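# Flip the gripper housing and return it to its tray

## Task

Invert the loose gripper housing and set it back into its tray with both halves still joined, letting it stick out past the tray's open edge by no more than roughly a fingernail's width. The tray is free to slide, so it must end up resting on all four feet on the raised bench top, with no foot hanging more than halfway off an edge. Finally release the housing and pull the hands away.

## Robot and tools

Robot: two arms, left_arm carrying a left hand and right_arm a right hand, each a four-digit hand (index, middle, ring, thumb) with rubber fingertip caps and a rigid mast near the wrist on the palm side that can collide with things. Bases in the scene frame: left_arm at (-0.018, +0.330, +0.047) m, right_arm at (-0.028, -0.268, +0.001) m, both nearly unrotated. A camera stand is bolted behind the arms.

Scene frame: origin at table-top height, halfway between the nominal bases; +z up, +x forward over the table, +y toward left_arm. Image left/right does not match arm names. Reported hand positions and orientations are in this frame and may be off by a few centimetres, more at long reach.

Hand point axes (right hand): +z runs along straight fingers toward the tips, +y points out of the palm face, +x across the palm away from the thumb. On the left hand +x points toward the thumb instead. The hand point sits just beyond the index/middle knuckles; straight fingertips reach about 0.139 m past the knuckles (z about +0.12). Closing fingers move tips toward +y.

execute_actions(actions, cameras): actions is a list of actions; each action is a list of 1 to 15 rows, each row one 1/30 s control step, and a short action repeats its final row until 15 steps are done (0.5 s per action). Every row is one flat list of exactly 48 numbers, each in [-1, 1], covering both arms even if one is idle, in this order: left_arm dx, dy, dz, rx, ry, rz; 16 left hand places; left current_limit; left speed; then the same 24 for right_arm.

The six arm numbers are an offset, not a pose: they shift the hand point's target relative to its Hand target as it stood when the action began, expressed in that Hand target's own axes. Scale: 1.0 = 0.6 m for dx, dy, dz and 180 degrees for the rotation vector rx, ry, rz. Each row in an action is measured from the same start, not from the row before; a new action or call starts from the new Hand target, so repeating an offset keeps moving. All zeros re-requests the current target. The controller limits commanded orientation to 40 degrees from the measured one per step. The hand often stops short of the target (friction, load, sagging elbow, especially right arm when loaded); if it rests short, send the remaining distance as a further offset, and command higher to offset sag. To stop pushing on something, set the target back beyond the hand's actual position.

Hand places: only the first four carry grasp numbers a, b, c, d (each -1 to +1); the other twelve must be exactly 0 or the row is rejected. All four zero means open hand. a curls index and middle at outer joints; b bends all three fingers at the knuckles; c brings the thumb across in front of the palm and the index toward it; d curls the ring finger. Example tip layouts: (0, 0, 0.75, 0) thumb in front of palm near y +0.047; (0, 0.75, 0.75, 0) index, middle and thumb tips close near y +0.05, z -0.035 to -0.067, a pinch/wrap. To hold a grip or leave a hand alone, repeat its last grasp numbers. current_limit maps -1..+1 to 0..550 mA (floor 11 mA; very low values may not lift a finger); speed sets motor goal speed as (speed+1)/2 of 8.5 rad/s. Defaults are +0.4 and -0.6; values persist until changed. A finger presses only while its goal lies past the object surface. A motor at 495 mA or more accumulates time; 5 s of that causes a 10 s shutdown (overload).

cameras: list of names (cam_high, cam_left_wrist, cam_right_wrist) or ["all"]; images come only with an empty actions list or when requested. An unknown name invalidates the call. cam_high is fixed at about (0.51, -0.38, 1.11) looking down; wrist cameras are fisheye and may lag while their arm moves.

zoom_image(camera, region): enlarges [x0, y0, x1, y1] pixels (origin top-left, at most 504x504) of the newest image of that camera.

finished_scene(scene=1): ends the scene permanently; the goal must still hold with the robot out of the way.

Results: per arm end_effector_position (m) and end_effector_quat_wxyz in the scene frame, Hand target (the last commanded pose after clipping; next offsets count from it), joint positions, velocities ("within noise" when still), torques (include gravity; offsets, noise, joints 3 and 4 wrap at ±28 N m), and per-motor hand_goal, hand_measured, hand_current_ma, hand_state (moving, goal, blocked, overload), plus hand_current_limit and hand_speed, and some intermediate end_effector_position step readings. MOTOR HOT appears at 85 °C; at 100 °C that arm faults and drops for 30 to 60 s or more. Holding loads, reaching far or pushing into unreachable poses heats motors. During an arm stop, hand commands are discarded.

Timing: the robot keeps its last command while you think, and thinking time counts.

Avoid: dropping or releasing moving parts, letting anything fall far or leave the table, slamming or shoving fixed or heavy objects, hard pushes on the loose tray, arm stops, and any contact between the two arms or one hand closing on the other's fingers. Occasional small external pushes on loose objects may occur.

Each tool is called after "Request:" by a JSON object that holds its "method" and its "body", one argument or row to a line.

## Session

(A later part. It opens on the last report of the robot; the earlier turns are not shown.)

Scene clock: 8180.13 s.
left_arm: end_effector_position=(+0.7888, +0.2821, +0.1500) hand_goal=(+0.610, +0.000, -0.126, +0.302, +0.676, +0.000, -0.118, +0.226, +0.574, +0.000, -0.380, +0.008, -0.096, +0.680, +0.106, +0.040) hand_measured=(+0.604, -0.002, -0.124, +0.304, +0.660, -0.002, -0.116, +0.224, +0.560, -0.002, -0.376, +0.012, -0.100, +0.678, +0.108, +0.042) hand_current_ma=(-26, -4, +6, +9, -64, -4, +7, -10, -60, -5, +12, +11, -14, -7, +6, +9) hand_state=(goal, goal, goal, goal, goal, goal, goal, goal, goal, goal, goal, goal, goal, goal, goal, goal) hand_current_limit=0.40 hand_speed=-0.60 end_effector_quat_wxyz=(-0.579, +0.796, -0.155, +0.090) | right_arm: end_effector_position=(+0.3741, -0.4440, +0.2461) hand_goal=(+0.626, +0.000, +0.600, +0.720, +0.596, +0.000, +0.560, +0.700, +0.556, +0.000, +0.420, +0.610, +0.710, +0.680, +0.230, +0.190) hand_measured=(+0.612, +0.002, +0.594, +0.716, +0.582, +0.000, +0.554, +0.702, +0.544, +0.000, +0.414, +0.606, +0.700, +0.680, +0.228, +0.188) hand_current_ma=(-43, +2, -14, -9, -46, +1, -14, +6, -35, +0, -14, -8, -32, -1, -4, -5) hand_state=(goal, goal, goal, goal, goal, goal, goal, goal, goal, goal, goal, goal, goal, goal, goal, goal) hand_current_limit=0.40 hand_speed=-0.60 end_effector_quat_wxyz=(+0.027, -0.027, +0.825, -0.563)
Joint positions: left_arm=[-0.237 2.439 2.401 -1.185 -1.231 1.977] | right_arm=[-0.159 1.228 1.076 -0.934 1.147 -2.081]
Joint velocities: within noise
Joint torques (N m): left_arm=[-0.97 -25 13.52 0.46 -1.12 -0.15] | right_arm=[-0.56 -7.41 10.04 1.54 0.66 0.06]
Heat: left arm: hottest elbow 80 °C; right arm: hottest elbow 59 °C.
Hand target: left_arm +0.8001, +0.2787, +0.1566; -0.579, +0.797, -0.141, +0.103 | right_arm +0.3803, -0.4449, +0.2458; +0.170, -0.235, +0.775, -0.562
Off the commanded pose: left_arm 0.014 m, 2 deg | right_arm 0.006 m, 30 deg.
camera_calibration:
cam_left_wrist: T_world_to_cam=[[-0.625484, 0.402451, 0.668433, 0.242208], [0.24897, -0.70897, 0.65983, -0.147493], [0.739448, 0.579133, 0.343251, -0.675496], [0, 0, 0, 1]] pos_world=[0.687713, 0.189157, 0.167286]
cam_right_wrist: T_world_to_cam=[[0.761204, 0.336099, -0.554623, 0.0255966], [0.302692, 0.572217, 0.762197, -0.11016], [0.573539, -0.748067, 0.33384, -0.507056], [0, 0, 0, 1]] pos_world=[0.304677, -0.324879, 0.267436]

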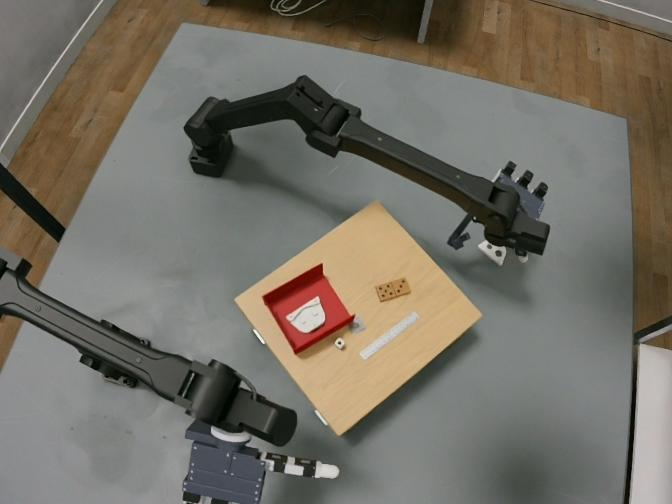

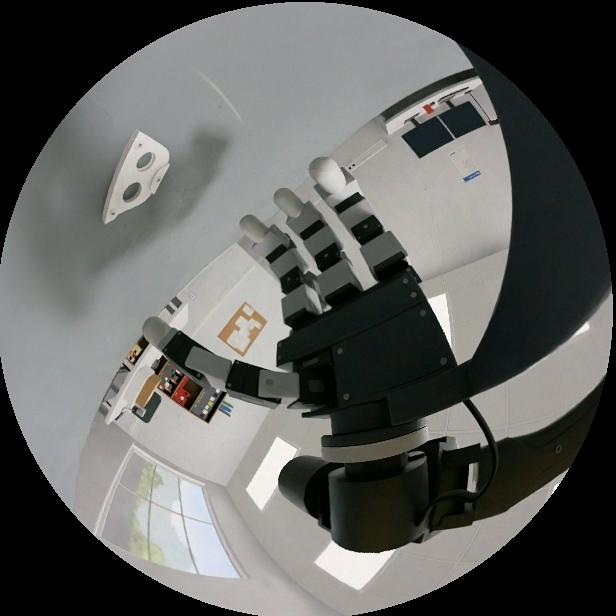

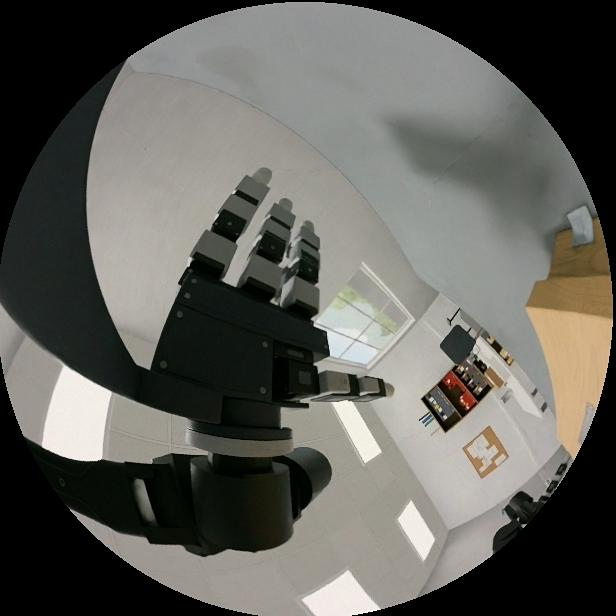

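Request:
{"method": "zoom_image", "body": {
  "camera": "cam_left_wrist",
  "region": [140, 150, 180, 200]
}}

Request:
{"method": "zoom_image", "body": {
  "camera": "cam_high",
  "region": [470, 225, 530, 275]
}}

Scaled by 10.080 from the camera's 616x616 image, which has a finer 880x880 frame.

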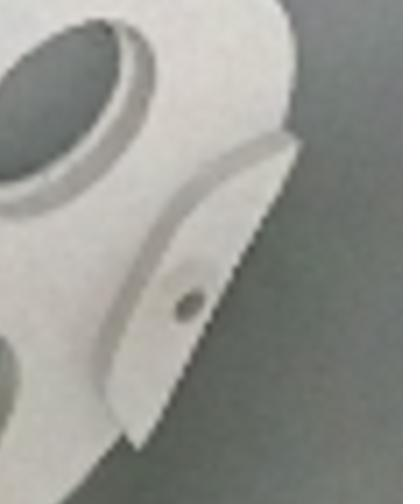

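Scaled by 8.400 from the camera's 672x504 image, which has a finer 960x720 frame.

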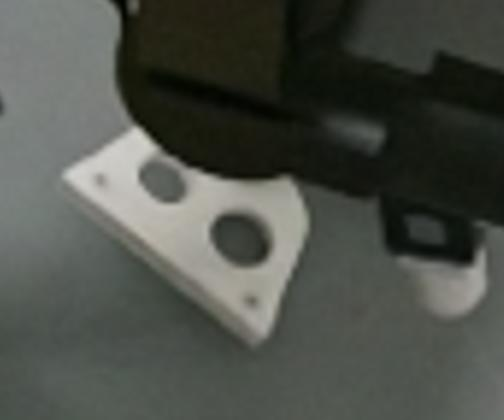

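Request:
{"method": "zoom_image", "body": {
  "camera": "cam_left_wrist",
  "region": [95, 175, 145, 230]
}}

Request:
{"method": "zoom_image", "body": {
  "camera": "cam_left_wrist",
  "region": [120, 120, 175, 180]
}}

Scaled by 9.164 from the camera's 616x616 image, which has a finer 880x880 frame.

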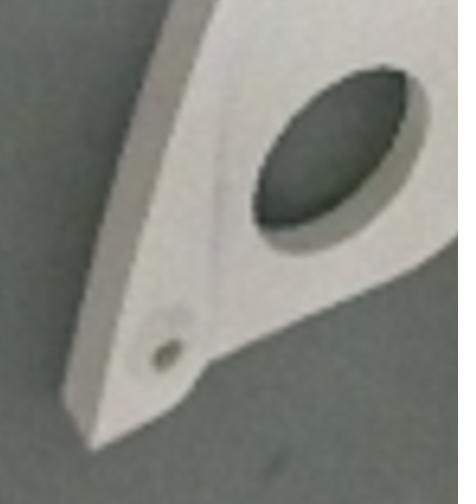

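Scaled by 8.400 from the camera's 616x616 image, which has a finer 880x880 frame.

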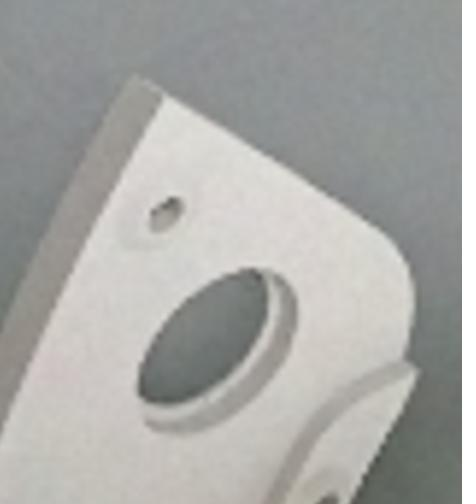

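Request:
{"method": "execute_actions", "body": {
  "actions": [
    [[-0.0017,0.0382,0.0174,0,0,0,0.43,0.05,0.5,0.7,0,0,0,0,0,0,0,0,0,0,0,0,0.4,-0.6,0,0,0,0,0,0,0,0.1,0,0.1,0,0,0,0,0,0,0,0,0,0,0,0,0.4,-0.6]],
    [[-0.0017,0.0382,0.0174,0,0,0,0.43,0.05,0.5,0.7,0,0,0,0,0,0,0,0,0,0,0,0,0.4,-0.6,0,0,0,0,0,0,0,0.1,0,0.1,0,0,0,0,0,0,0,0,0,0,0,0,0.4,-0.6]],
    [[-0.0017,0.0382,0.0174,0,0,0,0.43,0.05,0.5,0.7,0,0,0,0,0,0,0,0,0,0,0,0,0.4,-0.6,0,0,0,0,0,0,0,0.1,0,0.1,0,0,0,0,0,0,0,0,0,0,0,0,0.4,-0.6]]
  ],
  "cameras": ["cam_left_wrist","cam_high"]
}}

Scene clock: 8418.83 s.
left_arm: end_effector_position=(+0.7984, +0.2819, +0.0944) hand_goal=(+0.620, +0.000, -0.136, +0.302, +0.696, +0.000, -0.118, +0.226, +0.528, +0.000, -0.540, -0.102, -0.096, +0.680, +0.106, +0.040) hand_measured=(+0.604, -0.002, -0.134, +0.304, +0.680, -0.002, -0.116, +0.224, +0.524, -0.002, -0.536, -0.098, -0.100, +0.678, +0.108, +0.042) hand_current_ma=(-68, -4, +7, +9, -68, -4, +6, -10, -14, -5, +16, +11, -14, -7, +6, +9) hand_state=(goal, goal, goal, goal, goal, goal, goal, goal, goal, goal, goal, goal, goal, goal, goal, goal) hand_current_limit=0.40 hand_speed=-0.60 end_effector_quat_wxyz=(-0.578, +0.796, -0.139, +0.108) | right_arm: end_effector_position=(+0.3761, -0.4429, +0.2457) hand_goal=(+0.626, +0.000, +0.600, +0.720, +0.596, +0.000, +0.560, +0.700, +0.556, +0.000, +0.420, +0.610, +0.710, +0.680, +0.230, +0.190) hand_measured=(+0.612, +0.002, +0.594, +0.716, +0.582, +0.000, +0.554, +0.702, +0.544, +0.000, +0.414, +0.606, +0.700, +0.680, +0.228, +0.188) hand_current_ma=(-43, +2, -14, -9, -46, +1, -14, +6, -35, +0, -14, -8, -32, -1, -4, -5) hand_state=(goal, goal, goal, goal, goal, goal, goal, goal, goal, goal, goal, goal, goal, goal, goal, goal) hand_current_limit=0.40 hand_speed=-0.60 end_effector_quat_wxyz=(+0.031, -0.026, +0.827, -0.561)
Joint positions: left_arm=[-0.235 2.467 2.298 -1.008 -1.231 1.975] | right_arm=[-0.159 1.228 1.076 -0.927 1.138 -2.081]
Joint torques (N m): left_arm=[-0.21 -24.88 9.46 1.39 -0.92 0.07] | right_arm=[-1.08 -7.65 9.8 1.55 0.69 0.06]
Heat: left arm: hottest elbow 80 °C; right arm: hottest elbow 60 °C.
Hand target: left_arm +0.8002, +0.2877, +0.0815; -0.579, +0.797, -0.141, +0.103 | right_arm +0.3803, -0.4449, +0.2458; +0.170, -0.235, +0.775, -0.562
Off the commanded pose: left_arm 0.014 m, 1 deg | right_arm 0.005 m, 29 deg.
joint sent to its limit (right arm) — joint 6 (wrist roll), lower limit. The joint targets are off in orientation, not in position.
Step readings (end_effector_position of left_arm | right_arm):
0: (+0.7888, +0.2821, +0.1500) | (+0.3741, -0.4440, +0.2461)
1: (+0.7888, +0.2821, +0.1500) | (+0.3741, -0.4439, +0.2460)
2: (+0.7889, +0.2821, +0.1500) | (+0.3742, -0.4439, +0.2460)
4: (+0.7907, +0.2816, +0.1503) | (+0.3747, -0.4435, +0.2458)
8: (+0.7948, +0.2807, +0.1510) | (+0.3755, -0.4432, +0.2458)
15: (+0.7967, +0.2803, +0.1508) | (+0.3759, -0.4430, +0.2457)
16: (+0.7968, +0.2803, +0.1503) | (+0.3760, -0.4430, +0.2457)
17: (+0.7970, +0.2802, +0.1487) | (+0.3760, -0.4430, +0.2457)
19: (+0.7979, +0.2801, +0.1444) | (+0.3760, -0.4430, +0.2457)
23: (+0.7958, +0.2806, +0.1294) | (+0.3761, -0.4429, +0.2457)
30: (+0.7959, +0.2805, +0.1149) | (+0.3761, -0.4429, +0.2457)
31: (+0.7961, +0.2805, +0.1147) | (+0.3761, -0.4429, +0.2457)
32: (+0.7967, +0.2807, +0.1137) | (+0.3761, -0.4429, +0.2457)
34: (+0.7986, +0.2802, +0.1116) | (+0.3761, -0.4429, +0.2457)
38: (+0.7977, +0.2805, +0.1022) | (+0.3761, -0.4429, +0.2457)
45: (+0.7978, +0.2817, +0.0942) | (+0.3761, -0.4429, +0.2457)
camera_calibration:
cam_left_wrist: T_world_to_cam=[[-0.657181, 0.40719, 0.634278, 0.312697], [0.219719, -0.701474, 0.67798, -0.0937748], [0.720997, 0.584919, 0.371529, -0.653014], [0, 0, 0, 1]] pos_world=[0.696924, 0.188853, 0.107854]
Images, in order (width x height): cam_high 672x504, cam_left_wrist 616x616.

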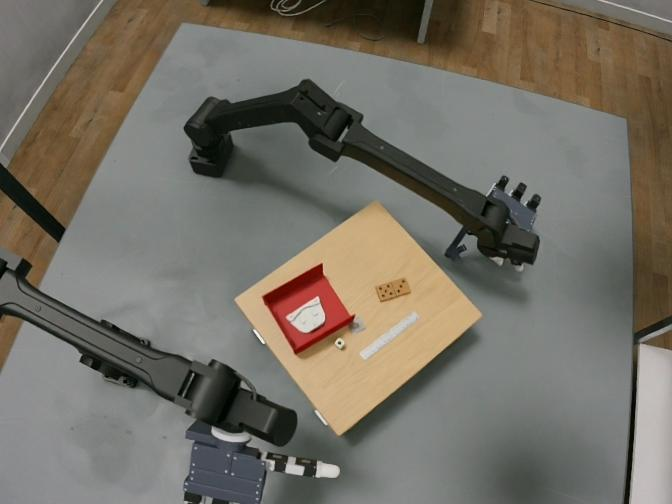

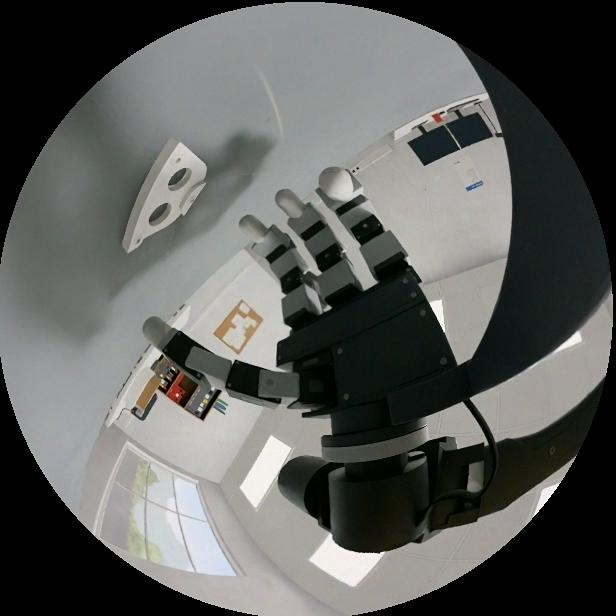

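Request:
{"method": "zoom_image", "body": {
  "camera": "cam_left_wrist",
  "region": [110, 130, 230, 260]
}}

Scaled by 3.877 from the camera's 616x616 image, which has a finer 880x880 frame.

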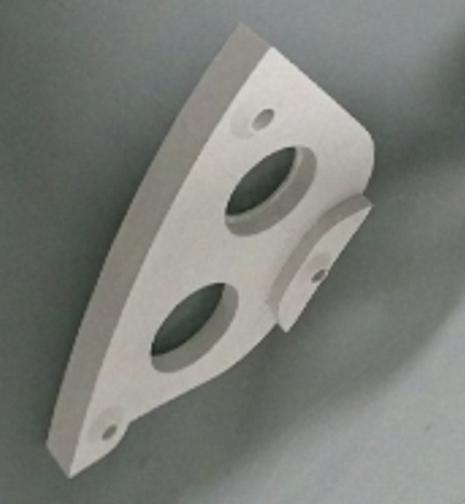

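Request:
{"method": "execute_actions", "body": {
  "actions": [
    [[-0.0123,0.015,0.0062,0,0,0,0.43,0.05,0.5,0.7,0,0,0,0,0,0,0,0,0,0,0,0,0.4,-0.6,0,0,0,0,0,0,0,0.1,0,0.1,0,0,0,0,0,0,0,0,0,0,0,0,0.4,-0.6]],
    [[-0.0123,0.015,0.0062,0,0,0,0.43,0.05,0.5,0.7,0,0,0,0,0,0,0,0,0,0,0,0,0.4,-0.6,0,0,0,0,0,0,0,0.1,0,0.1,0,0,0,0,0,0,0,0,0,0,0,0,0.4,-0.6]]
  ],
  "cameras": ["cam_left_wrist"]
}}

Request:
{"method": "zoom_image", "body": {
  "camera": "cam_left_wrist",
  "region": [110, 130, 310, 360]
}}

Scene clock: 8438.90 s.
left_arm: end_effector_position=(+0.7860, +0.2879, +0.0548) hand_goal=(+0.620, +0.000, -0.136, +0.302, +0.696, +0.000, -0.118, +0.226, +0.528, +0.000, -0.540, -0.102, -0.096, +0.680, +0.106, +0.040) hand_measured=(+0.612, +0.000, -0.146, +0.294, +0.680, -0.002, -0.116, +0.224, +0.524, -0.002, -0.536, -0.098, -0.100, +0.678, +0.108, +0.042) hand_current_ma=(-30, +2, -35, -30, -66, -4, +6, -9, -17, -5, +16, +11, -17, -7, +4, +9) hand_state=(goal, goal, goal, goal, goal, goal, goal, goal, goal, goal, goal, goal, goal, goal, goal, goal) hand_current_limit=0.40 hand_speed=-0.60 end_effector_quat_wxyz=(-0.580, +0.796, -0.141, +0.102) | right_arm: end_effector_position=(+0.3761, -0.4429, +0.2457) hand_goal=(+0.626, +0.000, +0.600, +0.720, +0.596, +0.000, +0.560, +0.700, +0.556, +0.000, +0.420, +0.610, +0.710, +0.680, +0.230, +0.190) hand_measured=(+0.612, +0.002, +0.594, +0.716, +0.582, +0.000, +0.554, +0.702, +0.544, +0.000, +0.414, +0.606, +0.700, +0.680, +0.228, +0.188) hand_current_ma=(-43, +2, -14, -9, -46, +1, -14, +6, -35, +0, -14, -8, -32, -1, -4, -5) hand_state=(goal, goal, goal, goal, goal, goal, goal, goal, goal, goal, goal, goal, goal, goal, goal, goal) hand_current_limit=0.40 hand_speed=-0.60 end_effector_quat_wxyz=(+0.031, -0.026, +0.827, -0.561)
Joint positions: left_arm=[-0.231 2.46 2.181 -0.908 -1.234 1.975] | right_arm=[-0.159 1.228 1.076 -0.927 1.138 -2.081]
Joint torques (N m): left_arm=[-0.21 -27.69 8.31 1.44 -0.74 0.3] | right_arm=[-0.91 -7.77 9.72 1.52 0.68 0.07]
Heat: left arm: hottest elbow 77 °C; right arm: hottest elbow 60 °C.
Hand target: left_arm +0.7869, +0.2945, +0.0623; -0.579, +0.797, -0.141, +0.103 | right_arm +0.3803, -0.4449, +0.2458; +0.170, -0.235, +0.775, -0.562
Off the commanded pose: left_arm 0.010 m, 0 deg | right_arm 0.005 m, 29 deg.
joint sent to its limit (right arm) — joint 6 (wrist roll), lower limit. The joint targets are off in orientation, not in position.
Step readings (end_effector_position of left_arm | right_arm):
0: (+0.7984, +0.2819, +0.0944) | (+0.3761, -0.4429, +0.2457)
1: (+0.7984, +0.2819, +0.0943) | (+0.3761, -0.4429, +0.2457)
2: (+0.7982, +0.2822, +0.0926) | (+0.3761, -0.4429, +0.2457)
4: (+0.7977, +0.2824, +0.0883) | (+0.3761, -0.4429, +0.2457)
8: (+0.7913, +0.2841, +0.0739) | (+0.3761, -0.4429, +0.2457)
15: (+0.7902, +0.2854, +0.0685) | (+0.3761, -0.4429, +0.2457)
16: (+0.7905, +0.2857, +0.0686) | (+0.3761, -0.4429, +0.2457)
17: (+0.7905, +0.2857, +0.0673) | (+0.3761, -0.4429, +0.2457)
19: (+0.7896, +0.2862, +0.0640) | (+0.3761, -0.4429, +0.2457)
23: (+0.7857, +0.2877, +0.0543) | (+0.3761, -0.4429, +0.2457)
30: (+0.7858, +0.2879, +0.0545) | (+0.3761, -0.4429, +0.2457)
camera_calibration:
cam_left_wrist: T_world_to_cam=[[-0.652498, 0.401135, 0.642913, 0.324735], [0.229771, -0.703736, 0.672281, -0.0669195], [0.722116, 0.586384, 0.367017, -0.6339], [0, 0, 0, 1]] pos_world=[0.685015, 0.194353, 0.0688645]
Images, in order (width x height): cam_left_wrist 616x616.

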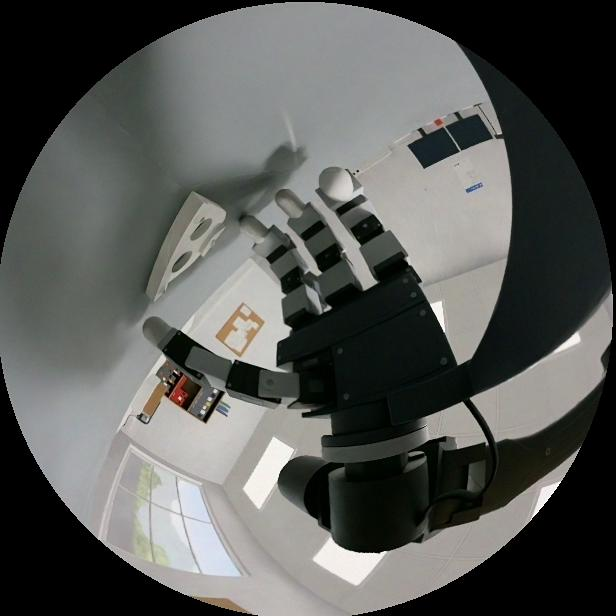

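Scaled by 2.191 from the camera's 616x616 image, which has a finer 880x880 frame.

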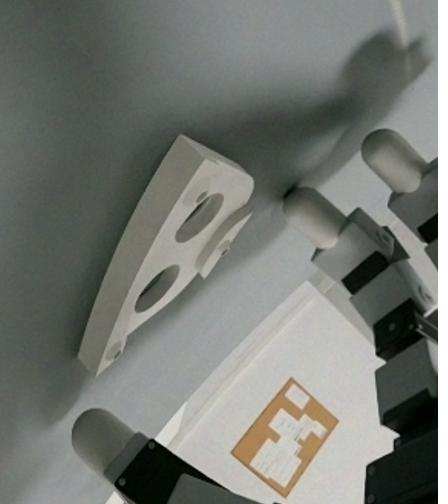

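Request:
{"method": "execute_actions", "body": {
  "actions": [
    [[0,0,0,0,0,0,0.43,0.05,0.63,0.7,0,0,0,0,0,0,0,0,0,0,0,0,0.4,-0.6,0,0,0,0,0,0,0,0.1,0,0.1,0,0,0,0,0,0,0,0,0,0,0,0,0.4,-0.6]],
    [[0,0,0,0,0,0,0.43,0.05,0.72,0.7,0,0,0,0,0,0,0,0,0,0,0,0,0.4,-0.6,0,0,0,0,0,0,0,0.1,0,0.1,0,0,0,0,0,0,0,0,0,0,0,0,0.4,-0.6]]
  ],
  "cameras": ["cam_left_wrist"]
}}

Request:
{"method": "zoom_image", "body": {
  "camera": "cam_left_wrist",
  "region": [110, 130, 310, 360]
}}

Scene clock: 8448.23 s.
left_arm: end_effector_position=(+0.7885, +0.2896, +0.0578) hand_goal=(+0.544, +0.000, -0.258, +0.302, +0.696, +0.000, -0.118, +0.292, +0.584, +0.000, -0.540, -0.102, -0.470, +0.680, +0.050, +0.008) hand_measured=(+0.540, +0.002, -0.256, +0.302, +0.680, -0.002, -0.116, +0.290, +0.568, -0.002, -0.536, -0.098, -0.426, +0.684, +0.052, +0.008) hand_current_ma=(-17, +4, +9, +0, -66, -4, +6, -10, -63, -5, +15, +11, +191, +21, +8, +1) hand_state=(goal, goal, goal, goal, goal, goal, goal, goal, goal, goal, goal, goal, blocked, goal, goal, goal) hand_current_limit=0.40 hand_speed=-0.60 end_effector_quat_wxyz=(-0.578, +0.797, -0.136, +0.107) | right_arm: end_effector_position=(+0.3761, -0.4429, +0.2457) hand_goal=(+0.626, +0.000, +0.600, +0.720, +0.596, +0.000, +0.560, +0.700, +0.556, +0.000, +0.420, +0.610, +0.710, +0.680, +0.230, +0.190) hand_measured=(+0.612, +0.002, +0.594, +0.716, +0.582, +0.000, +0.554, +0.702, +0.544, +0.000, +0.414, +0.606, +0.700, +0.680, +0.228, +0.188) hand_current_ma=(-43, +2, -14, -9, -46, +1, -14, +6, -35, +0, -14, -8, -32, -1, -4, -5) hand_state=(goal, goal, goal, goal, goal, goal, goal, goal, goal, goal, goal, goal, goal, goal, goal, goal) hand_current_limit=0.40 hand_speed=-0.60 end_effector_quat_wxyz=(+0.031, -0.026, +0.827, -0.561)
Joint positions: left_arm=[-0.228 2.456 2.18 -0.898 -1.23 1.975] | right_arm=[-0.159 1.228 1.076 -0.927 1.138 -2.081]
Joint torques (N m): left_arm=[-0.44 -26.93 8.27 1.03 -0.9 0.24] | right_arm=[-1.14 -7.59 9.78 1.54 0.64 0.07]
Heat: left arm: hottest elbow 75 °C; right arm: hottest elbow 60 °C.
Hand target: left_arm +0.7869, +0.2945, +0.0622; -0.579, +0.797, -0.141, +0.103 | right_arm +0.3803, -0.4449, +0.2458; +0.170, -0.235, +0.775, -0.562
Off the commanded pose: left_arm 0.007 m, 1 deg | right_arm 0.005 m, 29 deg.
joint sent to its limit (right arm) — joint 6 (wrist roll), lower limit. The joint targets are off in orientation, not in position.
Step readings (end_effector_position of left_arm | right_arm):
0: (+0.7859, +0.2879, +0.0547) | (+0.3761, -0.4429, +0.2457)
1: (+0.7859, +0.2879, +0.0547) | (+0.3761, -0.4429, +0.2457)
2: (+0.7859, +0.2879, +0.0547) | (+0.3761, -0.4429, +0.2457)
4: (+0.7863, +0.2891, +0.0548) | (+0.3761, -0.4429, +0.2457)
8: (+0.7871, +0.2904, +0.0553) | (+0.3761, -0.4429, +0.2457)
15: (+0.7871, +0.2903, +0.0552) | (+0.3761, -0.4429, +0.2457)
16: (+0.7871, +0.2903, +0.0552) | (+0.3761, -0.4429, +0.2457)
17: (+0.7873, +0.2903, +0.0553) | (+0.3761, -0.4429, +0.2457)
19: (+0.7880, +0.2898, +0.0561) | (+0.3761, -0.4429, +0.2457)
23: (+0.7884, +0.2897, +0.0576) | (+0.3761, -0.4429, +0.2457)
30: (+0.7885, +0.2896, +0.0578) | (+0.3761, -0.4429, +0.2457)
camera_calibration:
cam_left_wrist: T_world_to_cam=[[-0.660866, 0.40389, 0.632558, 0.330143], [0.223009, -0.699094, 0.679363, -0.0647401], [0.716606, 0.590034, 0.371936, -0.634796], [0, 0, 0, 1]] pos_world=[0.687516, 0.19595, 0.0712514]
Images, in order (width x height): cam_left_wrist 616x616.

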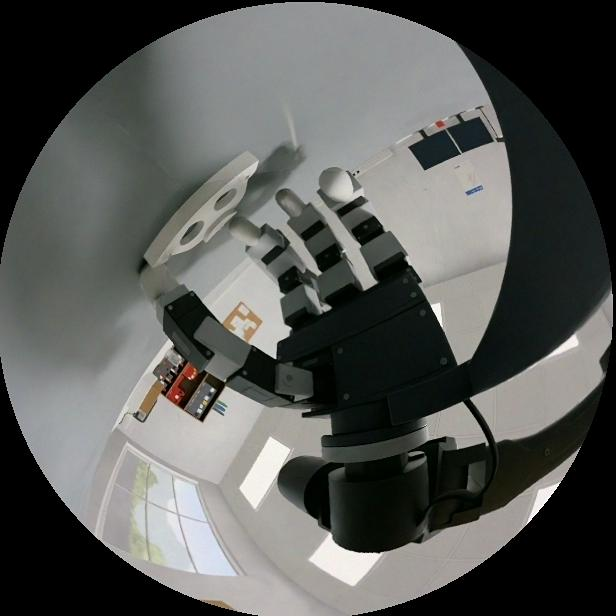

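Scaled by 2.191 from the camera's 616x616 image, which has a finer 880x880 frame.

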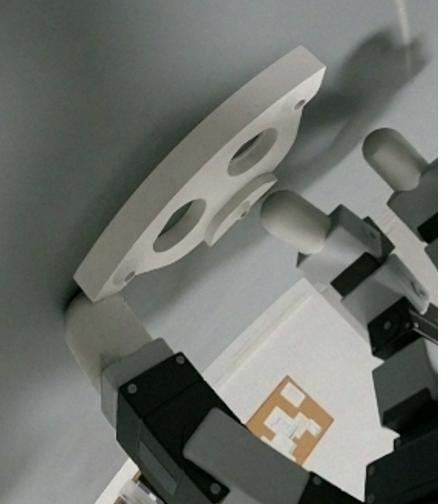

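Request:
{"method": "execute_actions", "body": {
  "actions": [
    [[0,0,0,0,0,0,0.43,0.05,0.6,0.7,0,0,0,0,0,0,0,0,0,0,0,0,0.4,-0.6,0,0,0,0,0,0,0,0.1,0,0.1,0,0,0,0,0,0,0,0,0,0,0,0,0.4,-0.6]],
    [[-0.003,-0.0404,-0.035,0,0,0,0.43,0.05,0.5,0.7,0,0,0,0,0,0,0,0,0,0,0,0,0.4,-0.6,0,0,0,0,0,0,0,0.1,0,0.1,0,0,0,0,0,0,0,0,0,0,0,0,0.4,-0.6]],
    [[0,-0.0396,-0.0129,0,0,0,0.43,0.05,0.5,0.7,0,0,0,0,0,0,0,0,0,0,0,0,0.4,-0.6,0,0,0,0,0,0,0,0.1,0,0.1,0,0,0,0,0,0,0,0,0,0,0,0,0.4,-0.6]]
  ],
  "cameras": ["cam_left_wrist"]
}}

Request:
{"method": "zoom_image", "body": {
  "camera": "cam_left_wrist",
  "region": [110, 110, 290, 310]
}}

Scene clock: 8473.93 s.
left_arm: end_effector_position=(+0.7666, +0.2920, +0.0833) hand_goal=(+0.620, +0.000, -0.136, +0.302, +0.696, +0.000, -0.118, +0.226, +0.528, +0.000, -0.540, -0.102, -0.096, +0.680, +0.106, +0.040) hand_measured=(+0.602, +0.002, -0.140, +0.300, +0.680, -0.002, -0.116, +0.230, +0.524, -0.002, -0.536, -0.098, -0.108, +0.678, +0.104, +0.038) hand_current_ma=(-78, +4, -14, -9, -66, -4, +6, +11, -13, -5, +14, +11, -44, -4, -13, -9) hand_state=(goal, goal, goal, goal, goal, goal, goal, goal, goal, goal, goal, goal, goal, goal, goal, goal) hand_current_limit=0.40 hand_speed=-0.60 end_effector_quat_wxyz=(-0.579, +0.795, -0.161, +0.074) | right_arm: end_effector_position=(+0.3761, -0.4429, +0.2457) hand_goal=(+0.626, +0.000, +0.600, +0.720, +0.596, +0.000, +0.560, +0.700, +0.556, +0.000, +0.420, +0.610, +0.710, +0.680, +0.230, +0.190) hand_measured=(+0.612, +0.002, +0.594, +0.716, +0.582, +0.000, +0.554, +0.702, +0.544, +0.000, +0.414, +0.606, +0.700, +0.680, +0.228, +0.188) hand_current_ma=(-43, +2, -14, -9, -46, +1, -14, +6, -35, +0, -14, -8, -32, -1, -4, -5) hand_state=(goal, goal, goal, goal, goal, goal, goal, goal, goal, goal, goal, goal, goal, goal, goal, goal) hand_current_limit=0.40 hand_speed=-0.60 end_effector_quat_wxyz=(+0.031, -0.026, +0.827, -0.561)
Joint positions: left_arm=[-0.231 2.41 2.177 -1.027 -1.231 1.97] | right_arm=[-0.159 1.228 1.076 -0.927 1.138 -2.081]
Joint torques (N m): left_arm=[-1.61 -27.52 12.19 0.51 -1.11 -0.17] | right_arm=[-0.85 -7.47 9.78 1.55 0.7 0.08]
Heat: left arm: hottest elbow 72 °C; right arm: hottest elbow 60 °C.
Hand target: left_arm +0.7808, +0.2831, +0.1166; -0.579, +0.797, -0.141, +0.103 | right_arm +0.3803, -0.4449, +0.2458; +0.170, -0.235, +0.775, -0.562
Off the commanded pose: left_arm 0.037 m, 4 deg | right_arm 0.005 m, 29 deg.
joint sent to its limit (right arm) — joint 6 (wrist roll), lower limit. The joint targets are off in orientation, not in position.
Step readings (end_effector_position of left_arm | right_arm):
0: (+0.7885, +0.2896, +0.0578) | (+0.3761, -0.4429, +0.2457)
1: (+0.7885, +0.2896, +0.0578) | (+0.3761, -0.4429, +0.2457)
2: (+0.7885, +0.2896, +0.0579) | (+0.3761, -0.4429, +0.2457)
4: (+0.7883, +0.2897, +0.0582) | (+0.3761, -0.4429, +0.2457)
8: (+0.7872, +0.2899, +0.0566) | (+0.3761, -0.4429, +0.2457)
15: (+0.7871, +0.2899, +0.0564) | (+0.3761, -0.4429, +0.2457)
16: (+0.7870, +0.2900, +0.0564) | (+0.3761, -0.4429, +0.2457)
17: (+0.7862, +0.2901, +0.0564) | (+0.3761, -0.4429, +0.2457)
19: (+0.7823, +0.2910, +0.0568) | (+0.3761, -0.4429, +0.2457)
23: (+0.7762, +0.2905, +0.0596) | (+0.3761, -0.4429, +0.2457)
30: (+0.7741, +0.2906, +0.0665) | (+0.3761, -0.4429, +0.2457)
31: (+0.7740, +0.2907, +0.0670) | (+0.3761, -0.4429, +0.2457)
32: (+0.7732, +0.2908, +0.0676) | (+0.3761, -0.4429, +0.2457)
34: (+0.7705, +0.2914, +0.0688) | (+0.3761, -0.4429, +0.2457)
38: (+0.7675, +0.2921, +0.0738) | (+0.3761, -0.4429, +0.2457)
45: (+0.7669, +0.2920, +0.0828) | (+0.3761, -0.4429, +0.2457)
camera_calibration:
cam_left_wrist: T_world_to_cam=[[-0.607208, 0.392821, 0.690645, 0.255791], [0.275381, -0.71131, 0.646687, -0.109278], [0.745295, 0.582864, 0.323737, -0.645893], [0, 0, 0, 1]] pos_world=[0.666792, 0.198256, 0.103108]
Images, in order (width x height): cam_left_wrist 616x616.

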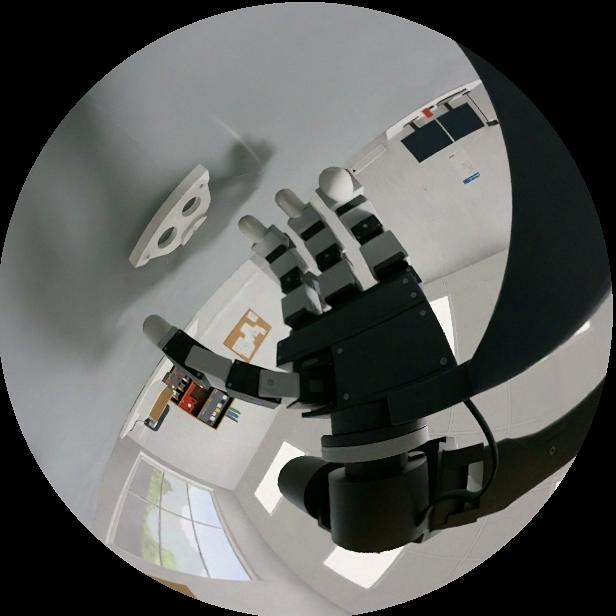

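Scaled by 2.520 from the camera's 616x616 image, which has a finer 880x880 frame.

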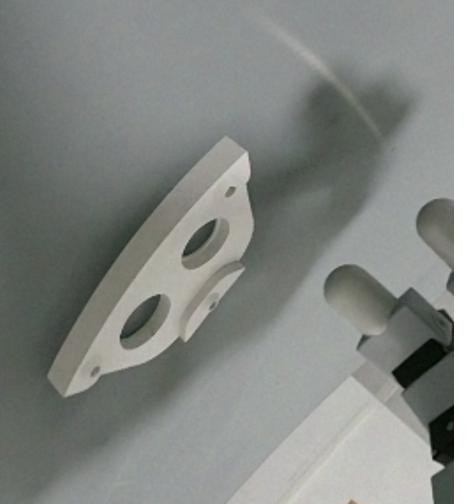

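Request:
{"method": "execute_actions", "body": {
  "actions": [
    [[-0.0042,-0.0034,0.0147,0,0.0317,0.0103,0.43,0.05,0.5,0.7,0,0,0,0,0,0,0,0,0,0,0,0,0.4,-0.6,0,0,0,0,0,0,0,0.1,0,0.1,0,0,0,0,0,0,0,0,0,0,0,0,0.4,-0.6]],
    [[-0.0042,-0.0034,0.0147,0,0.0317,0.0103,0.43,0.05,0.65,0.7,0,0,0,0,0,0,0,0,0,0,0,0,0.4,-0.6,0,0,0,0,0,0,0,0.1,0,0.1,0,0,0,0,0,0,0,0,0,0,0,0,0.4,-0.6]],
    [[0,0,0,0,0,0,0.43,0.05,0.76,0.7,0,0,0,0,0,0,0,0,0,0,0,0,0.4,-0.6,0,0,0,0,0,0,0,0.1,0,0.1,0,0,0,0,0,0,0,0,0,0,0,0,0.4,-0.6]]
  ],
  "cameras": ["cam_left_wrist"]
}}

Request:
{"method": "zoom_image", "body": {
  "camera": "cam_left_wrist",
  "region": [110, 110, 290, 310]
}}

Scene clock: 8501.30 s.
left_arm: end_effector_position=(+0.7802, +0.3001, +0.0982) hand_goal=(+0.530, +0.000, -0.280, +0.302, +0.696, +0.000, -0.118, +0.304, +0.594, +0.000, -0.540, -0.102, -0.538, +0.680, +0.040, +0.002) hand_measured=(+0.526, +0.002, -0.276, +0.300, +0.680, -0.002, -0.116, +0.302, +0.578, -0.002, -0.536, -0.098, -0.536, +0.678, +0.042, +0.004) hand_current_ma=(-16, +4, +10, -9, -66, -4, +6, -10, -61, -5, +14, +11, +8, -4, +9, +11) hand_state=(goal, goal, goal, goal, goal, goal, goal, goal, goal, goal, goal, goal, goal, goal, goal, goal) hand_current_limit=0.40 hand_speed=-0.60 end_effector_quat_wxyz=(-0.557, +0.808, -0.159, +0.104) | right_arm: end_effector_position=(+0.3761, -0.4429, +0.2457) hand_goal=(+0.626, +0.000, +0.600, +0.720, +0.596, +0.000, +0.560, +0.700, +0.556, +0.000, +0.420, +0.610, +0.710, +0.680, +0.230, +0.190) hand_measured=(+0.612, +0.002, +0.594, +0.716, +0.582, +0.000, +0.554, +0.702, +0.544, +0.000, +0.414, +0.606, +0.700, +0.680, +0.228, +0.188) hand_current_ma=(-43, +2, -14, -9, -46, +1, -14, +6, -35, +0, -14, -8, -32, -1, -4, -5) hand_state=(goal, goal, goal, goal, goal, goal, goal, goal, goal, goal, goal, goal, goal, goal, goal, goal) hand_current_limit=0.40 hand_speed=-0.60 end_effector_quat_wxyz=(+0.031, -0.026, +0.827, -0.561)
Joint positions: left_arm=[-0.206 2.365 2.134 -0.892 -1.163 2.062] | right_arm=[-0.159 1.228 1.076 -0.927 1.138 -2.081]
Joint torques (N m): left_arm=[-0.09 -27.46 8.87 1.22 -0.86 0.2] | right_arm=[-0.5 -7.36 9.88 1.61 0.65 0.07]
Heat: left arm: hottest elbow 74 °C; right arm: hottest elbow 59 °C.
Hand target: left_arm +0.7833, +0.3017, +0.1152; -0.565, +0.778, -0.223, +0.163 | right_arm +0.3803, -0.4449, +0.2458; +0.170, -0.235, +0.775, -0.562
Off the commanded pose: left_arm 0.017 m, 11 deg | right_arm 0.005 m, 29 deg.
joint sent to its limit (left arm) — joint 6 (wrist roll), upper limit. The joint targets are off in orientation, not in position.
joint sent to its limit (right arm) — joint 6 (wrist roll), lower limit. The joint targets are off in orientation, not in position.
Step readings (end_effector_position of left_arm | right_arm):
0: (+0.7666, +0.2920, +0.0833) | (+0.3761, -0.4429, +0.2457)
1: (+0.7667, +0.2920, +0.0833) | (+0.3761, -0.4429, +0.2457)
2: (+0.7680, +0.2915, +0.0840) | (+0.3761, -0.4429, +0.2457)
4: (+0.7734, +0.2888, +0.0848) | (+0.3761, -0.4429, +0.2457)
8: (+0.7774, +0.2864, +0.0908) | (+0.3761, -0.4429, +0.2457)
15: (+0.7799, +0.2856, +0.1027) | (+0.3761, -0.4429, +0.2457)
16: (+0.7800, +0.2856, +0.1032) | (+0.3761, -0.4429, +0.2457)
17: (+0.7803, +0.2853, +0.1031) | (+0.3761, -0.4429, +0.2457)
19: (+0.7807, +0.2853, +0.1021) | (+0.3761, -0.4429, +0.2457)
23: (+0.7804, +0.2902, +0.0997) | (+0.3761, -0.4429, +0.2457)
30: (+0.7801, +0.2982, +0.0984) | (+0.3761, -0.4429, +0.2457)
31: (+0.7801, +0.2994, +0.0983) | (+0.3761, -0.4429, +0.2457)
32: (+0.7801, +0.3000, +0.0983) | (+0.3761, -0.4429, +0.2457)
34: (+0.7802, +0.3002, +0.0983) | (+0.3761, -0.4429, +0.2457)
38: (+0.7802, +0.3002, +0.0983) | (+0.3761, -0.4429, +0.2457)
45: (+0.7802, +0.3002, +0.0983) | (+0.3761, -0.4429, +0.2457)
camera_calibration:
cam_left_wrist: T_world_to_cam=[[-0.621901, 0.452107, 0.639404, 0.249284], [0.226159, -0.678024, 0.699382, -0.0937413], [0.749727, 0.579553, 0.319416, -0.667599], [0, 0, 0, 1]] pos_world=[0.676748, 0.210647, 0.119409]
Images, in order (width x height): cam_left_wrist 616x616.

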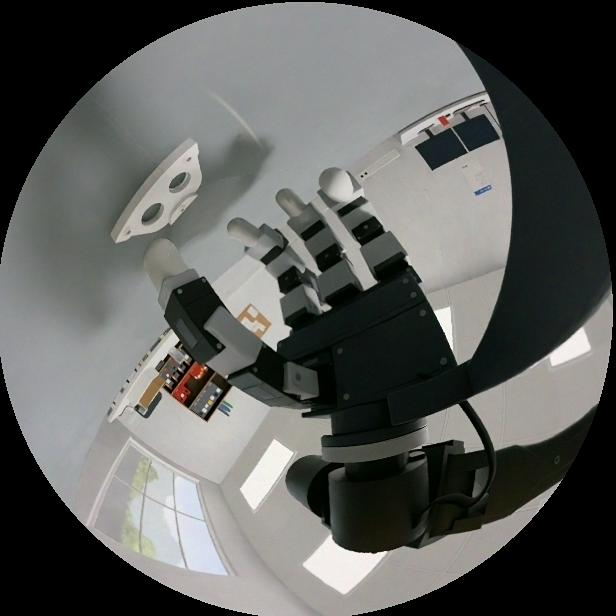

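Scaled by 2.520 from the camera's 616x616 image, which has a finer 880x880 frame.

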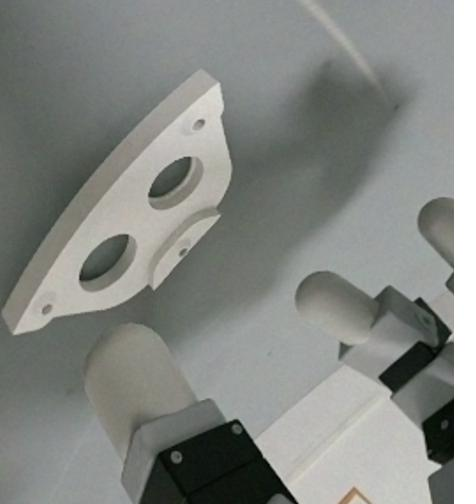

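Request:
{"method": "execute_actions", "body": {
  "actions": [
    [[0.0112,0.0257,0.0018,0,-0.0423,-0.0138,0.43,0.05,0.76,0.7,0,0,0,0,0,0,0,0,0,0,0,0,0.4,-0.6,0,0,0,0,0,0,0,0.1,0,0.1,0,0,0,0,0,0,0,0,0,0,0,0,0.4,-0.6]],
    [[0.0112,0.0257,0.0018,0,0,0,0.43,0.05,0.76,0.7,0,0,0,0,0,0,0,0,0,0,0,0,0.4,-0.6,0,0,0,0,0,0,0,0.1,0,0.1,0,0,0,0,0,0,0,0,0,0,0,0,0.4,-0.6]]
  ],
  "cameras": ["cam_left_wrist"]
}}

Request:
{"method": "zoom_image", "body": {
  "camera": "cam_left_wrist",
  "region": [110, 110, 290, 310]
}}

Scene clock: 8540.63 s.
left_arm: end_effector_position=(+0.7846, +0.2944, +0.0880) hand_goal=(+0.530, +0.000, -0.280, +0.302, +0.696, +0.000, -0.118, +0.304, +0.594, +0.000, -0.540, -0.102, -0.538, +0.680, +0.040, +0.002) hand_measured=(+0.526, +0.002, -0.276, +0.300, +0.680, -0.002, -0.116, +0.302, +0.578, -0.002, -0.536, -0.098, -0.536, +0.678, +0.042, +0.004) hand_current_ma=(-17, +4, +10, -9, -66, -4, +6, -10, -61, -5, +14, +11, +8, -4, +9, +11) hand_state=(goal, goal, goal, goal, goal, goal, goal, goal, goal, goal, goal, goal, goal, goal, goal, goal) hand_current_limit=0.40 hand_speed=-0.60 end_effector_quat_wxyz=(-0.571, +0.799, -0.153, +0.110) | right_arm: end_effector_position=(+0.3761, -0.4429, +0.2457) hand_goal=(+0.626, +0.000, +0.600, +0.720, +0.596, +0.000, +0.560, +0.700, +0.556, +0.000, +0.420, +0.610, +0.710, +0.680, +0.230, +0.190) hand_measured=(+0.612, +0.002, +0.594, +0.716, +0.582, +0.000, +0.554, +0.702, +0.544, +0.000, +0.414, +0.606, +0.700, +0.680, +0.228, +0.188) hand_current_ma=(-43, +2, -14, -9, -46, +1, -14, +6, -35, +0, -14, -8, -32, -1, -4, -5) hand_state=(goal, goal, goal, goal, goal, goal, goal, goal, goal, goal, goal, goal, goal, goal, goal, goal) hand_current_limit=0.40 hand_speed=-0.60 end_effector_quat_wxyz=(+0.031, -0.026, +0.827, -0.561)
Joint positions: left_arm=[-0.219 2.388 2.134 -0.854 -1.201 2.062] | right_arm=[-0.159 1.228 1.076 -0.927 1.138 -2.081]
Joint torques (N m): left_arm=[-1.61 -25.11 10.89 1.5 -1.03 0.18] | right_arm=[-0.97 -7.06 9.84 1.48 0.67 0.06]
Heat: left arm: hottest elbow 74 °C; right arm: hottest elbow 59 °C.
Hand target: left_arm +0.7916, +0.2889, +0.0852; -0.575, +0.791, -0.168, +0.123 | right_arm +0.3803, -0.4449, +0.2458; +0.170, -0.235, +0.775, -0.562
Off the commanded pose: left_arm 0.009 m, 3 deg | right_arm 0.005 m, 29 deg.
joint sent to its limit (left arm) — joint 6 (wrist roll), upper limit. The joint targets still meet the commanded pose.
joint sent to its limit (right arm) — joint 6 (wrist roll), lower limit. The joint targets are off in orientation, not in position.
Step readings (end_effector_position of left_arm | right_arm):
0: (+0.7802, +0.3001, +0.0982) | (+0.3761, -0.4429, +0.2457)
1: (+0.7803, +0.3002, +0.0983) | (+0.3761, -0.4429, +0.2457)
2: (+0.7806, +0.3008, +0.0990) | (+0.3761, -0.4429, +0.2457)
4: (+0.7816, +0.3029, +0.1013) | (+0.3761, -0.4429, +0.2457)
8: (+0.7831, +0.3029, +0.1035) | (+0.3761, -0.4429, +0.2457)
15: (+0.7835, +0.3020, +0.1041) | (+0.3761, -0.4429, +0.2457)
16: (+0.7835, +0.3020, +0.1041) | (+0.3761, -0.4429, +0.2457)
17: (+0.7838, +0.3014, +0.1043) | (+0.3761, -0.4429, +0.2457)
19: (+0.7849, +0.2995, +0.1040) | (+0.3761, -0.4429, +0.2457)
23: (+0.7859, +0.2976, +0.1006) | (+0.3761, -0.4429, +0.2457)
30: (+0.7850, +0.2965, +0.0901) | (+0.3761, -0.4429, +0.2457)
camera_calibration:
cam_left_wrist: T_world_to_cam=[[-0.63742, 0.430283, 0.63918, 0.27979], [0.213617, -0.698345, 0.683141, -0.0742857], [0.740313, 0.571988, 0.353224, -0.657747], [0, 0, 0, 1]] pos_world=[0.681151, 0.203957, 0.104243]
Images, in order (width x height): cam_left_wrist 616x616.

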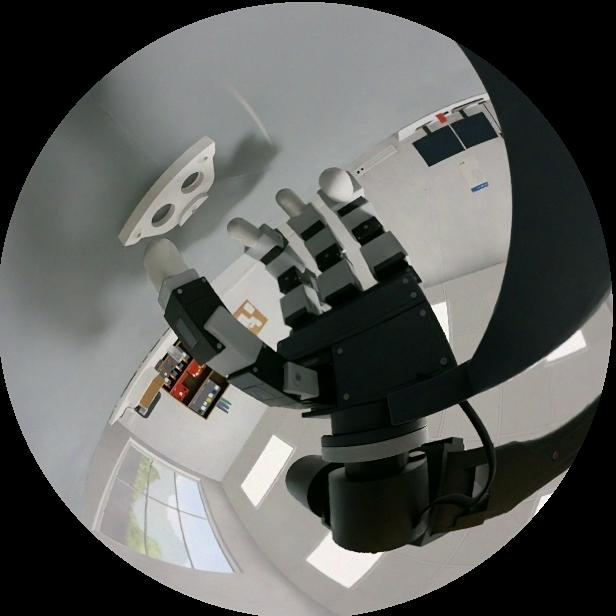

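Scaled by 2.520 from the camera's 616x616 image, which has a finer 880x880 frame.

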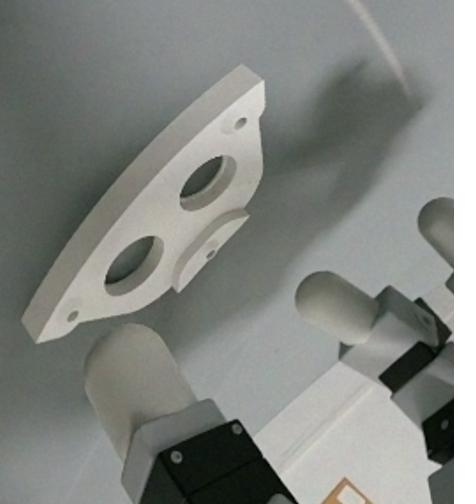

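Request:
{"method": "execute_actions", "body": {
  "actions": [
    [[0.0105,0.0491,-0.0003,0,0,0,0.43,0.05,0.76,0.7,0,0,0,0,0,0,0,0,0,0,0,0,0.4,-0.6,0,0,0,0,0,0,0,0.1,0,0.1,0,0,0,0,0,0,0,0,0,0,0,0,0.4,-0.6]],
    [[0,0,0,0,0,0,0.43,0.05,0.76,0.7,0,0,0,0,0,0,0,0,0,0,0,0,0.4,-0.6,0,0,0,0,0,0,0,0.1,0,0.1,0,0,0,0,0,0,0,0,0,0,0,0,0.4,-0.6]]
  ],
  "cameras": ["cam_left_wrist"]
}}

Request:
{"method": "zoom_image", "body": {
  "camera": "cam_left_wrist",
  "region": [110, 110, 290, 310]
}}

Scene clock: 8550.47 s.
left_arm: end_effector_position=(+0.7896, +0.2814, +0.0680) hand_goal=(+0.530, +0.000, -0.280, +0.302, +0.696, +0.000, -0.118, +0.304, +0.594, +0.000, -0.540, -0.102, -0.538, +0.680, +0.040, +0.002) hand_measured=(+0.524, +0.002, -0.278, +0.300, +0.680, -0.002, -0.116, +0.302, +0.580, -0.002, -0.536, -0.098, -0.542, +0.678, +0.040, +0.002) hand_current_ma=(-20, +4, +10, -9, -66, -4, +6, -10, -60, -5, +14, +11, -10, -5, +0, -3) hand_state=(goal, goal, goal, goal, goal, goal, goal, goal, goal, goal, goal, goal, goal, goal, goal, goal) hand_current_limit=0.40 hand_speed=-0.60 end_effector_quat_wxyz=(-0.572, +0.797, -0.154, +0.119) | right_arm: end_effector_position=(+0.3761, -0.4429, +0.2457) hand_goal=(+0.626, +0.000, +0.600, +0.720, +0.596, +0.000, +0.560, +0.700, +0.556, +0.000, +0.420, +0.610, +0.710, +0.680, +0.230, +0.190) hand_measured=(+0.612, +0.002, +0.594, +0.716, +0.582, +0.000, +0.554, +0.702, +0.544, +0.000, +0.414, +0.606, +0.700, +0.680, +0.228, +0.188) hand_current_ma=(-43, +2, -14, -9, -46, +1, -14, +6, -35, +0, -14, -8, -32, -1, -4, -5) hand_state=(goal, goal, goal, goal, goal, goal, goal, goal, goal, goal, goal, goal, goal, goal, goal, goal) hand_current_limit=0.40 hand_speed=-0.60 end_effector_quat_wxyz=(+0.031, -0.026, +0.827, -0.561)
Joint positions: left_arm=[-0.234 2.419 2.134 -0.809 -1.206 2.062] | right_arm=[-0.159 1.228 1.076 -0.927 1.138 -2.081]
Joint torques (N m): left_arm=[-1.67 -24.23 10.4 1.43 -1.03 0.2] | right_arm=[-0.44 -7.53 9.81 1.5 0.67 0.08]
Heat: left arm: hottest elbow 75 °C; right arm: hottest elbow 59 °C.
Hand target: left_arm +0.7936, +0.2778, +0.0572; -0.575, +0.791, -0.168, +0.123 | right_arm +0.3803, -0.4449, +0.2458; +0.170, -0.235, +0.775, -0.562
Off the commanded pose: left_arm 0.012 m, 2 deg | right_arm 0.005 m, 29 deg.
joint sent to its limit (left arm) — joint 6 (wrist roll), upper limit. The joint targets still meet the commanded pose.
joint sent to its limit (right arm) — joint 6 (wrist roll), lower limit. The joint targets are off in orientation, not in position.
Step readings (end_effector_position of left_arm | right_arm):
0: (+0.7846, +0.2944, +0.0880) | (+0.3761, -0.4429, +0.2457)
1: (+0.7848, +0.2944, +0.0881) | (+0.3761, -0.4429, +0.2457)
2: (+0.7855, +0.2941, +0.0880) | (+0.3761, -0.4429, +0.2457)
4: (+0.7881, +0.2907, +0.0871) | (+0.3761, -0.4429, +0.2457)
8: (+0.7906, +0.2878, +0.0802) | (+0.3761, -0.4429, +0.2457)
15: (+0.7900, +0.2850, +0.0689) | (+0.3761, -0.4429, +0.2457)
16: (+0.7899, +0.2834, +0.0689) | (+0.3761, -0.4429, +0.2457)
17: (+0.7897, +0.2825, +0.0683) | (+0.3761, -0.4429, +0.2457)
19: (+0.7897, +0.2817, +0.0683) | (+0.3761, -0.4429, +0.2457)
23: (+0.7896, +0.2814, +0.0680) | (+0.3761, -0.4429, +0.2457)
30: (+0.7896, +0.2814, +0.0680) | (+0.3761, -0.4429, +0.2457)
camera_calibration:
cam_left_wrist: T_world_to_cam=[[-0.640608, 0.43754, 0.631015, 0.3024], [0.194796, -0.702291, 0.68472, -0.0548651], [0.742749, 0.561557, 0.364662, -0.646606], [0, 0, 0, 1]] pos_world=[0.684674, 0.192262, 0.0825409]
Images, in order (width x height): cam_left_wrist 616x616.

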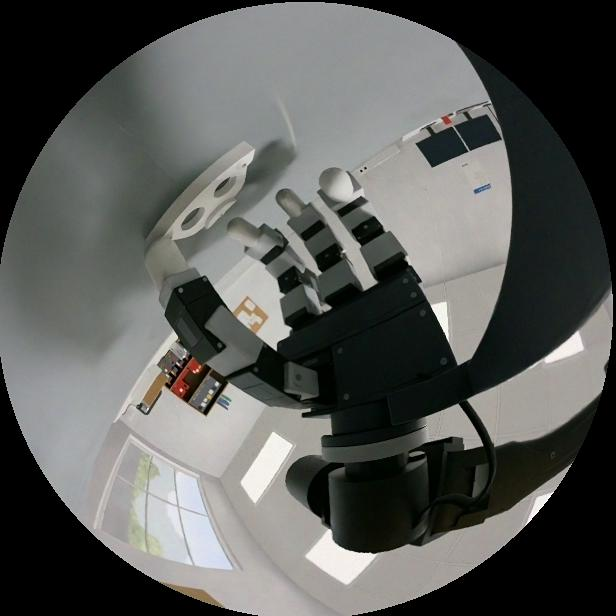

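Scaled by 2.520 from the camera's 616x616 image, which has a finer 880x880 frame.

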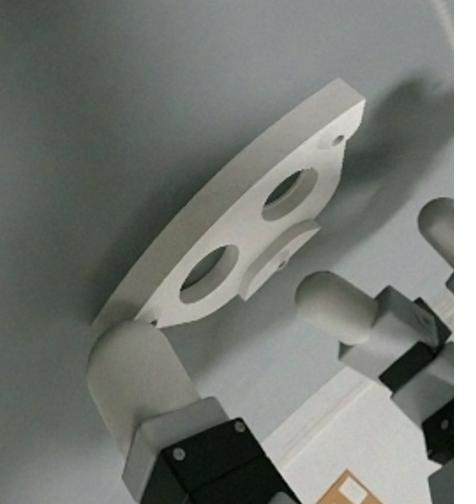

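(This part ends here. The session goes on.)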